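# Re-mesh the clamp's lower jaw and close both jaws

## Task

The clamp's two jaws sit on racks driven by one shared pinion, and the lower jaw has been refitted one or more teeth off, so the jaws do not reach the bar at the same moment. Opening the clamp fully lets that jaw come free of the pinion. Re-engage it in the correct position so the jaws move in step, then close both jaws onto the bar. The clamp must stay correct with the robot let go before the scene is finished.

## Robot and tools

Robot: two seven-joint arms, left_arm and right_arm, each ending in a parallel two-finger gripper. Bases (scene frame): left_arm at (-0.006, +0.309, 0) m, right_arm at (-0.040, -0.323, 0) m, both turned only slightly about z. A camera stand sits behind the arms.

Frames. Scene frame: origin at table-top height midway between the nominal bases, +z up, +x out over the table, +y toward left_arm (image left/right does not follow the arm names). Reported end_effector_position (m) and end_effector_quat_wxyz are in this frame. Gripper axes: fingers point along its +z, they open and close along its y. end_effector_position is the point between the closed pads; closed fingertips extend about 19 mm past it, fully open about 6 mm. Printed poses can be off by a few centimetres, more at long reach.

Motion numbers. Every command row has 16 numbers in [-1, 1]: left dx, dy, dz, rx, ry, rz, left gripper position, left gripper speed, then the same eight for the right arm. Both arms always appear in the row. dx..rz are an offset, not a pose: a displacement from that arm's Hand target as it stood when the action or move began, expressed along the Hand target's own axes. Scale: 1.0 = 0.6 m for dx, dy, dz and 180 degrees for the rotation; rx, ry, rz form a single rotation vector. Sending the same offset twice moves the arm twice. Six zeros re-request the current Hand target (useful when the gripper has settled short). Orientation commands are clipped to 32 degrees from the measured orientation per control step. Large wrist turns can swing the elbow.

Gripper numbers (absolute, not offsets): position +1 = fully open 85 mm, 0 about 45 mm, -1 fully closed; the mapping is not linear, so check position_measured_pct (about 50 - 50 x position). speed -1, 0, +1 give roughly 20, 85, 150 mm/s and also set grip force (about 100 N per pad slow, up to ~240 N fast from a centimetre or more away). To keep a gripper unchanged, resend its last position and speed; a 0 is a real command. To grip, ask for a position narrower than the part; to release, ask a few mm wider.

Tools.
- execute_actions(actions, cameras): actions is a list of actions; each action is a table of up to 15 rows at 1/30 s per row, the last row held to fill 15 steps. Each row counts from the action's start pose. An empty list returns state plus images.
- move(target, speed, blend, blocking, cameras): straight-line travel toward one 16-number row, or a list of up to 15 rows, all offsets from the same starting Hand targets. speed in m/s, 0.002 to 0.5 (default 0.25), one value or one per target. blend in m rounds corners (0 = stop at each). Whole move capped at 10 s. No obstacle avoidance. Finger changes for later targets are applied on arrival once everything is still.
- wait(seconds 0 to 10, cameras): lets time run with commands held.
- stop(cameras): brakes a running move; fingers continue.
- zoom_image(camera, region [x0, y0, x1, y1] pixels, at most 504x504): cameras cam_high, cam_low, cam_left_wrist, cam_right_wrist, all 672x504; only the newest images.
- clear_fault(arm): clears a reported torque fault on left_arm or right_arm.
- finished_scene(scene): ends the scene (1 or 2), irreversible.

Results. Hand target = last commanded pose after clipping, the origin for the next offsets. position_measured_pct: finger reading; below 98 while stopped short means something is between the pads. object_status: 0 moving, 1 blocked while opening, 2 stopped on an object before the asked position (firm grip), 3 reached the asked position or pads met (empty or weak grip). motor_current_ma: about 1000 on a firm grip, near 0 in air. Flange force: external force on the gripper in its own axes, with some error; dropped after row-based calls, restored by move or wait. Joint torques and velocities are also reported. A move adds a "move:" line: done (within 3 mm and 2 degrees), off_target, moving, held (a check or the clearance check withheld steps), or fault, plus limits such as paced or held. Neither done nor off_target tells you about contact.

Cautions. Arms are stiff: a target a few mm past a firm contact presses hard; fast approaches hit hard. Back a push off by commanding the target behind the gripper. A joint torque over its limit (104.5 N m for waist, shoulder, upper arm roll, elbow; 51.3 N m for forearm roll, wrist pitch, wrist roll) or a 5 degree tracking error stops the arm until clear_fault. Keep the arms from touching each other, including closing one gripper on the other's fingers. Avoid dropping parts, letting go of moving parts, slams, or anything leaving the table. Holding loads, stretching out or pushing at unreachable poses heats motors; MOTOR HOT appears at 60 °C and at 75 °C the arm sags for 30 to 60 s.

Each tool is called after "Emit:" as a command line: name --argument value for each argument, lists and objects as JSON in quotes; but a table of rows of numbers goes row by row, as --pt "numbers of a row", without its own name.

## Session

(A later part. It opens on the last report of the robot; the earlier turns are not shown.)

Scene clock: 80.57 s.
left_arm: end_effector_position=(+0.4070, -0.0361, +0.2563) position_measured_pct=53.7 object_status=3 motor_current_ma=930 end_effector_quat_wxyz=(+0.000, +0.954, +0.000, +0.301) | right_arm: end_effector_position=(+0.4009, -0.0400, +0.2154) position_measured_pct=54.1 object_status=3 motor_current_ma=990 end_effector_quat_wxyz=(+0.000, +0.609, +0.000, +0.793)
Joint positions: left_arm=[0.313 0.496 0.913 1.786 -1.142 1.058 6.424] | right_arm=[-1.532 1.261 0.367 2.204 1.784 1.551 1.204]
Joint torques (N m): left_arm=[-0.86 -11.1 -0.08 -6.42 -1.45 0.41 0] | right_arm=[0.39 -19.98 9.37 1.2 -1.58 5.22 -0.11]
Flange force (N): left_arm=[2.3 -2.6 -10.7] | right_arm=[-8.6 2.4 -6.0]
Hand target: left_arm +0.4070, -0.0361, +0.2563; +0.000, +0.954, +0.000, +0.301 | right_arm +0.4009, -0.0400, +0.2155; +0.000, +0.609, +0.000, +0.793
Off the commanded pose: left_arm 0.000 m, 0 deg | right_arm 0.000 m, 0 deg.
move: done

Emit:
move --pt "0 0 0 0 0 0 0.1 -1 0 0 0 0 0 0 -0.09 -1" --pt "0 0 0 0 0 0 0.1 -1 0.0002 0 0 0 0 0 0.1 -1" --speed 0.02 --cameras '["cam_left_wrist","cam_right_wrist"]'

Scene clock: 84.47 s.
left_arm: end_effector_position=(+0.4070, -0.0361, +0.2563) position_measured_pct=45.0 object_status=3 motor_current_ma=0 end_effector_quat_wxyz=(+0.000, +0.954, +0.000, +0.301) | right_arm: end_effector_position=(+0.4008, -0.0400, +0.2156) position_measured_pct=45.0 object_status=0 motor_current_ma=0 end_effector_quat_wxyz=(+0.000, +0.609, +0.000, +0.793)
Joint positions: left_arm=[0.313 0.496 0.913 1.786 -1.142 1.058 6.424] | right_arm=[-1.532 1.261 0.368 2.204 1.784 1.551 1.204]
Joint torques (N m): left_arm=[0.61 -15.97 2.3 -8.23 -1.88 0.5 0] | right_arm=[0.31 -17.77 6.74 1.39 -1.14 3.28 -0.05]
Flange force (N): left_arm=[0.6 -1.6 0.4] | right_arm=[-2.7 1.8 -2.9]
Hand target: left_arm +0.4070, -0.0361, +0.2563; +0.000, +0.954, +0.000, +0.301 | right_arm +0.4009, -0.0400, +0.2156; +0.000, +0.609, +0.000, +0.793
Off the commanded pose: left_arm 0.000 m, 0 deg | right_arm 0.000 m, 0 deg.
move: done
camera_calibration:
cam_left_wrist: T_world_to_cam=[[-0.0148459, -0.999848, -0.00915176, -0.0259367], [-0.827598, 0.0174237, -0.561051, 0.537783], [0.561126, -0.000755322, -0.82773, 0.133266], [0, 0, 0, 1]] pos_world=[0.369904, -0.0352023, 0.411795]
cam_right_wrist: T_world_to_cam=[[-0.0170867, -0.999815, -0.00882465, -0.0328154], [0.278777, 0.00371205, -0.960349, 0.152905], [0.960204, -0.0188693, 0.278662, -0.299559], [0, 0, 0, 1]] pos_world=[0.244451, -0.0390294, 0.230028]
Images, in order (width x height): cam_left_wrist 672x504, cam_right_wrist 672x504.

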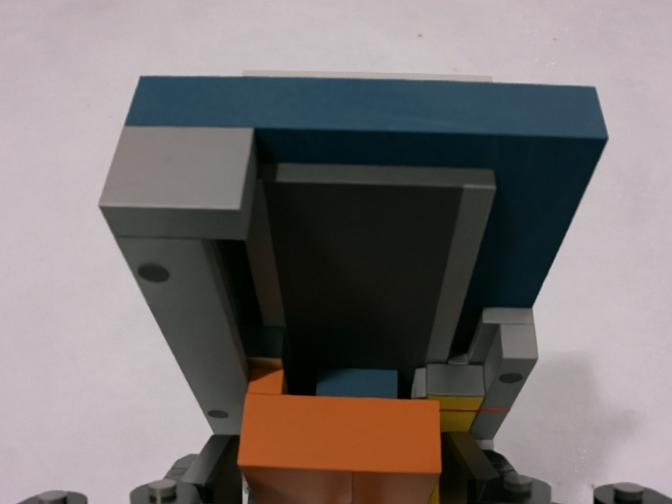

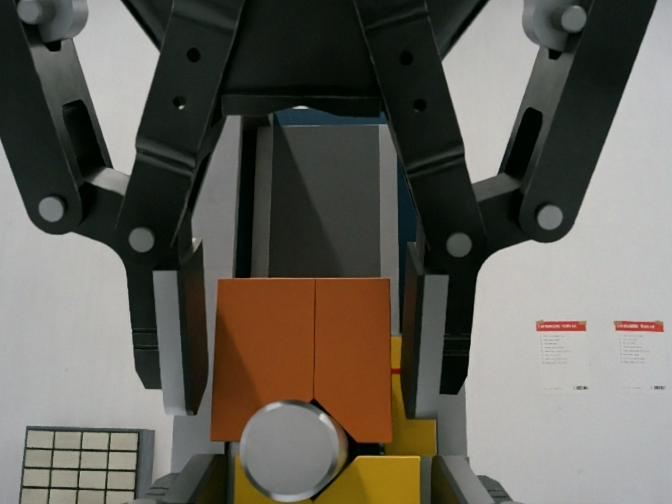

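Marks aligned. Open and retract.

Emit:
move --pt "0 0 0 0 0 0 0.6 -0.5 0 0 0 0 0 0 0.6 -0.5" --pt "0 0 -0.1333 0 0 0 0.6 -0.5 0.0341 0 -0.129 0 0 0 0.6 -0.5" --speed 0.08 --cameras '["cam_right_wrist","cam_left_wrist"]'

Emit:
zoom_image --camera "cam_right_wrist" --region '[160, 250, 480, 504]'

Emit:
zoom_image --camera "cam_left_wrist" --region '[250, 320, 470, 470]'

Scene clock: 88.43 s.
left_arm: end_effector_position=(+0.3611, -0.0362, +0.3217) position_measured_pct=19.9 object_status=3 motor_current_ma=0 end_effector_quat_wxyz=(+0.000, +0.954, +0.000, +0.301) | right_arm: end_effector_position=(+0.3208, -0.0400, +0.2154) position_measured_pct=19.9 object_status=3 motor_current_ma=0 end_effector_quat_wxyz=(+0.000, +0.609, +0.000, +0.793)
Joint positions: left_arm=[0.298 0.359 1.003 1.731 -0.975 1.173 6.319] | right_arm=[-1.698 1.252 0.245 2.277 1.56 1.597 1.192]
Joint torques (N m): left_arm=[0.64 -13.65 1.67 -8.78 -2.05 0.07 0.05] | right_arm=[0.36 -16.7 6.13 2.62 -1.29 3.26 -0.02]
Flange force (N): left_arm=[1.1 -1.1 0.2] | right_arm=[-2.6 3.2 -3.1]
Hand target: left_arm +0.3611, -0.0362, +0.3218; +0.000, +0.954, +0.000, +0.301 | right_arm +0.3208, -0.0400, +0.2154; +0.000, +0.609, +0.000, +0.793
Off the commanded pose: left_arm 0.000 m, 0 deg | right_arm 0.000 m, 0 deg.
move: done
camera_calibration:
cam_left_wrist: T_world_to_cam=[[-0.0147893, -0.999848, -0.00923423, -0.0260987], [-0.827599, 0.0174232, -0.56105, 0.536491], [0.561126, -0.000655326, -0.82773, 0.213159], [0, 0, 0, 1]] pos_world=[0.324004, -0.0353024, 0.477195]
cam_right_wrist: T_world_to_cam=[[-0.0170879, -0.999815, -0.00882283, -0.0341843], [0.278685, 0.00371178, -0.960376, 0.175036], [0.960231, -0.0188696, 0.27857, -0.22267], [0, 0, 0, 1]] pos_world=[0.164451, -0.0390294, 0.229828]
Images, in order (width x height): cam_left_wrist 672x504, cam_right_wrist 672x504.

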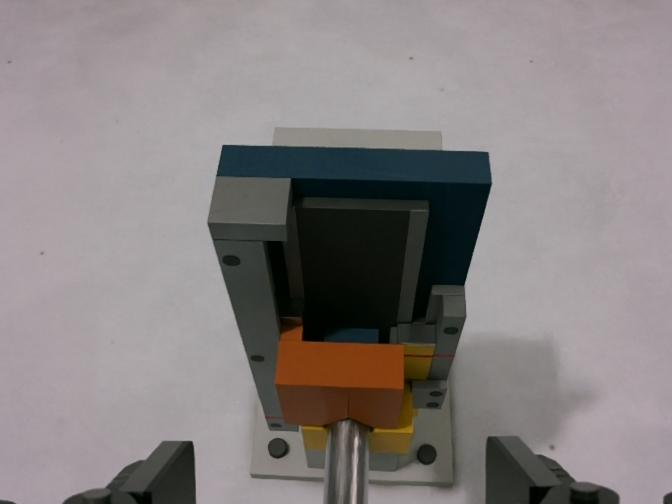

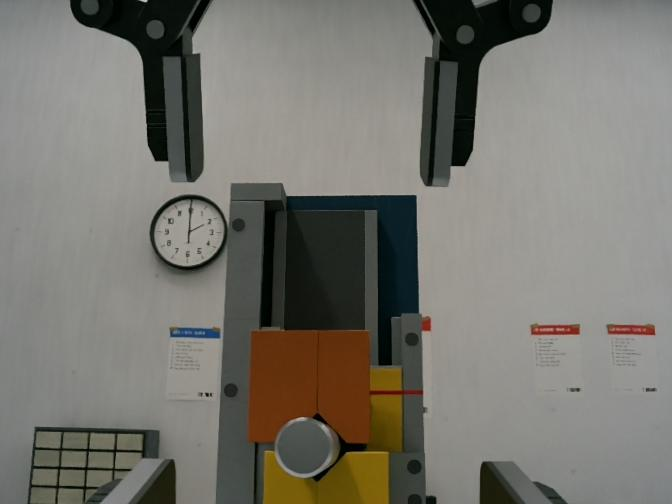

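Scaled by 1.575.

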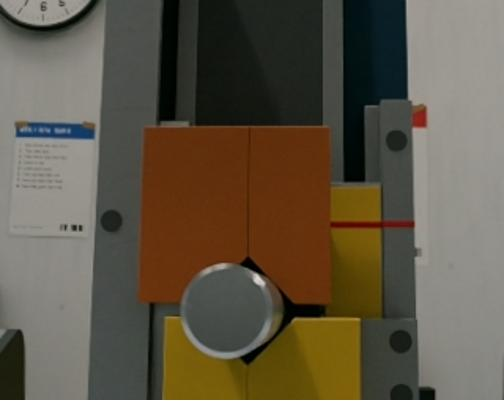

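Scaled by 2.291.

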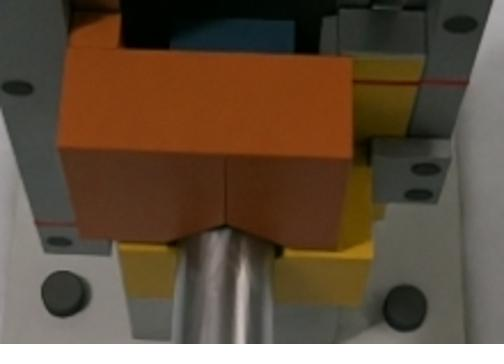

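Emit:
finished_scene --scene 2

The scene is finished: the task was done.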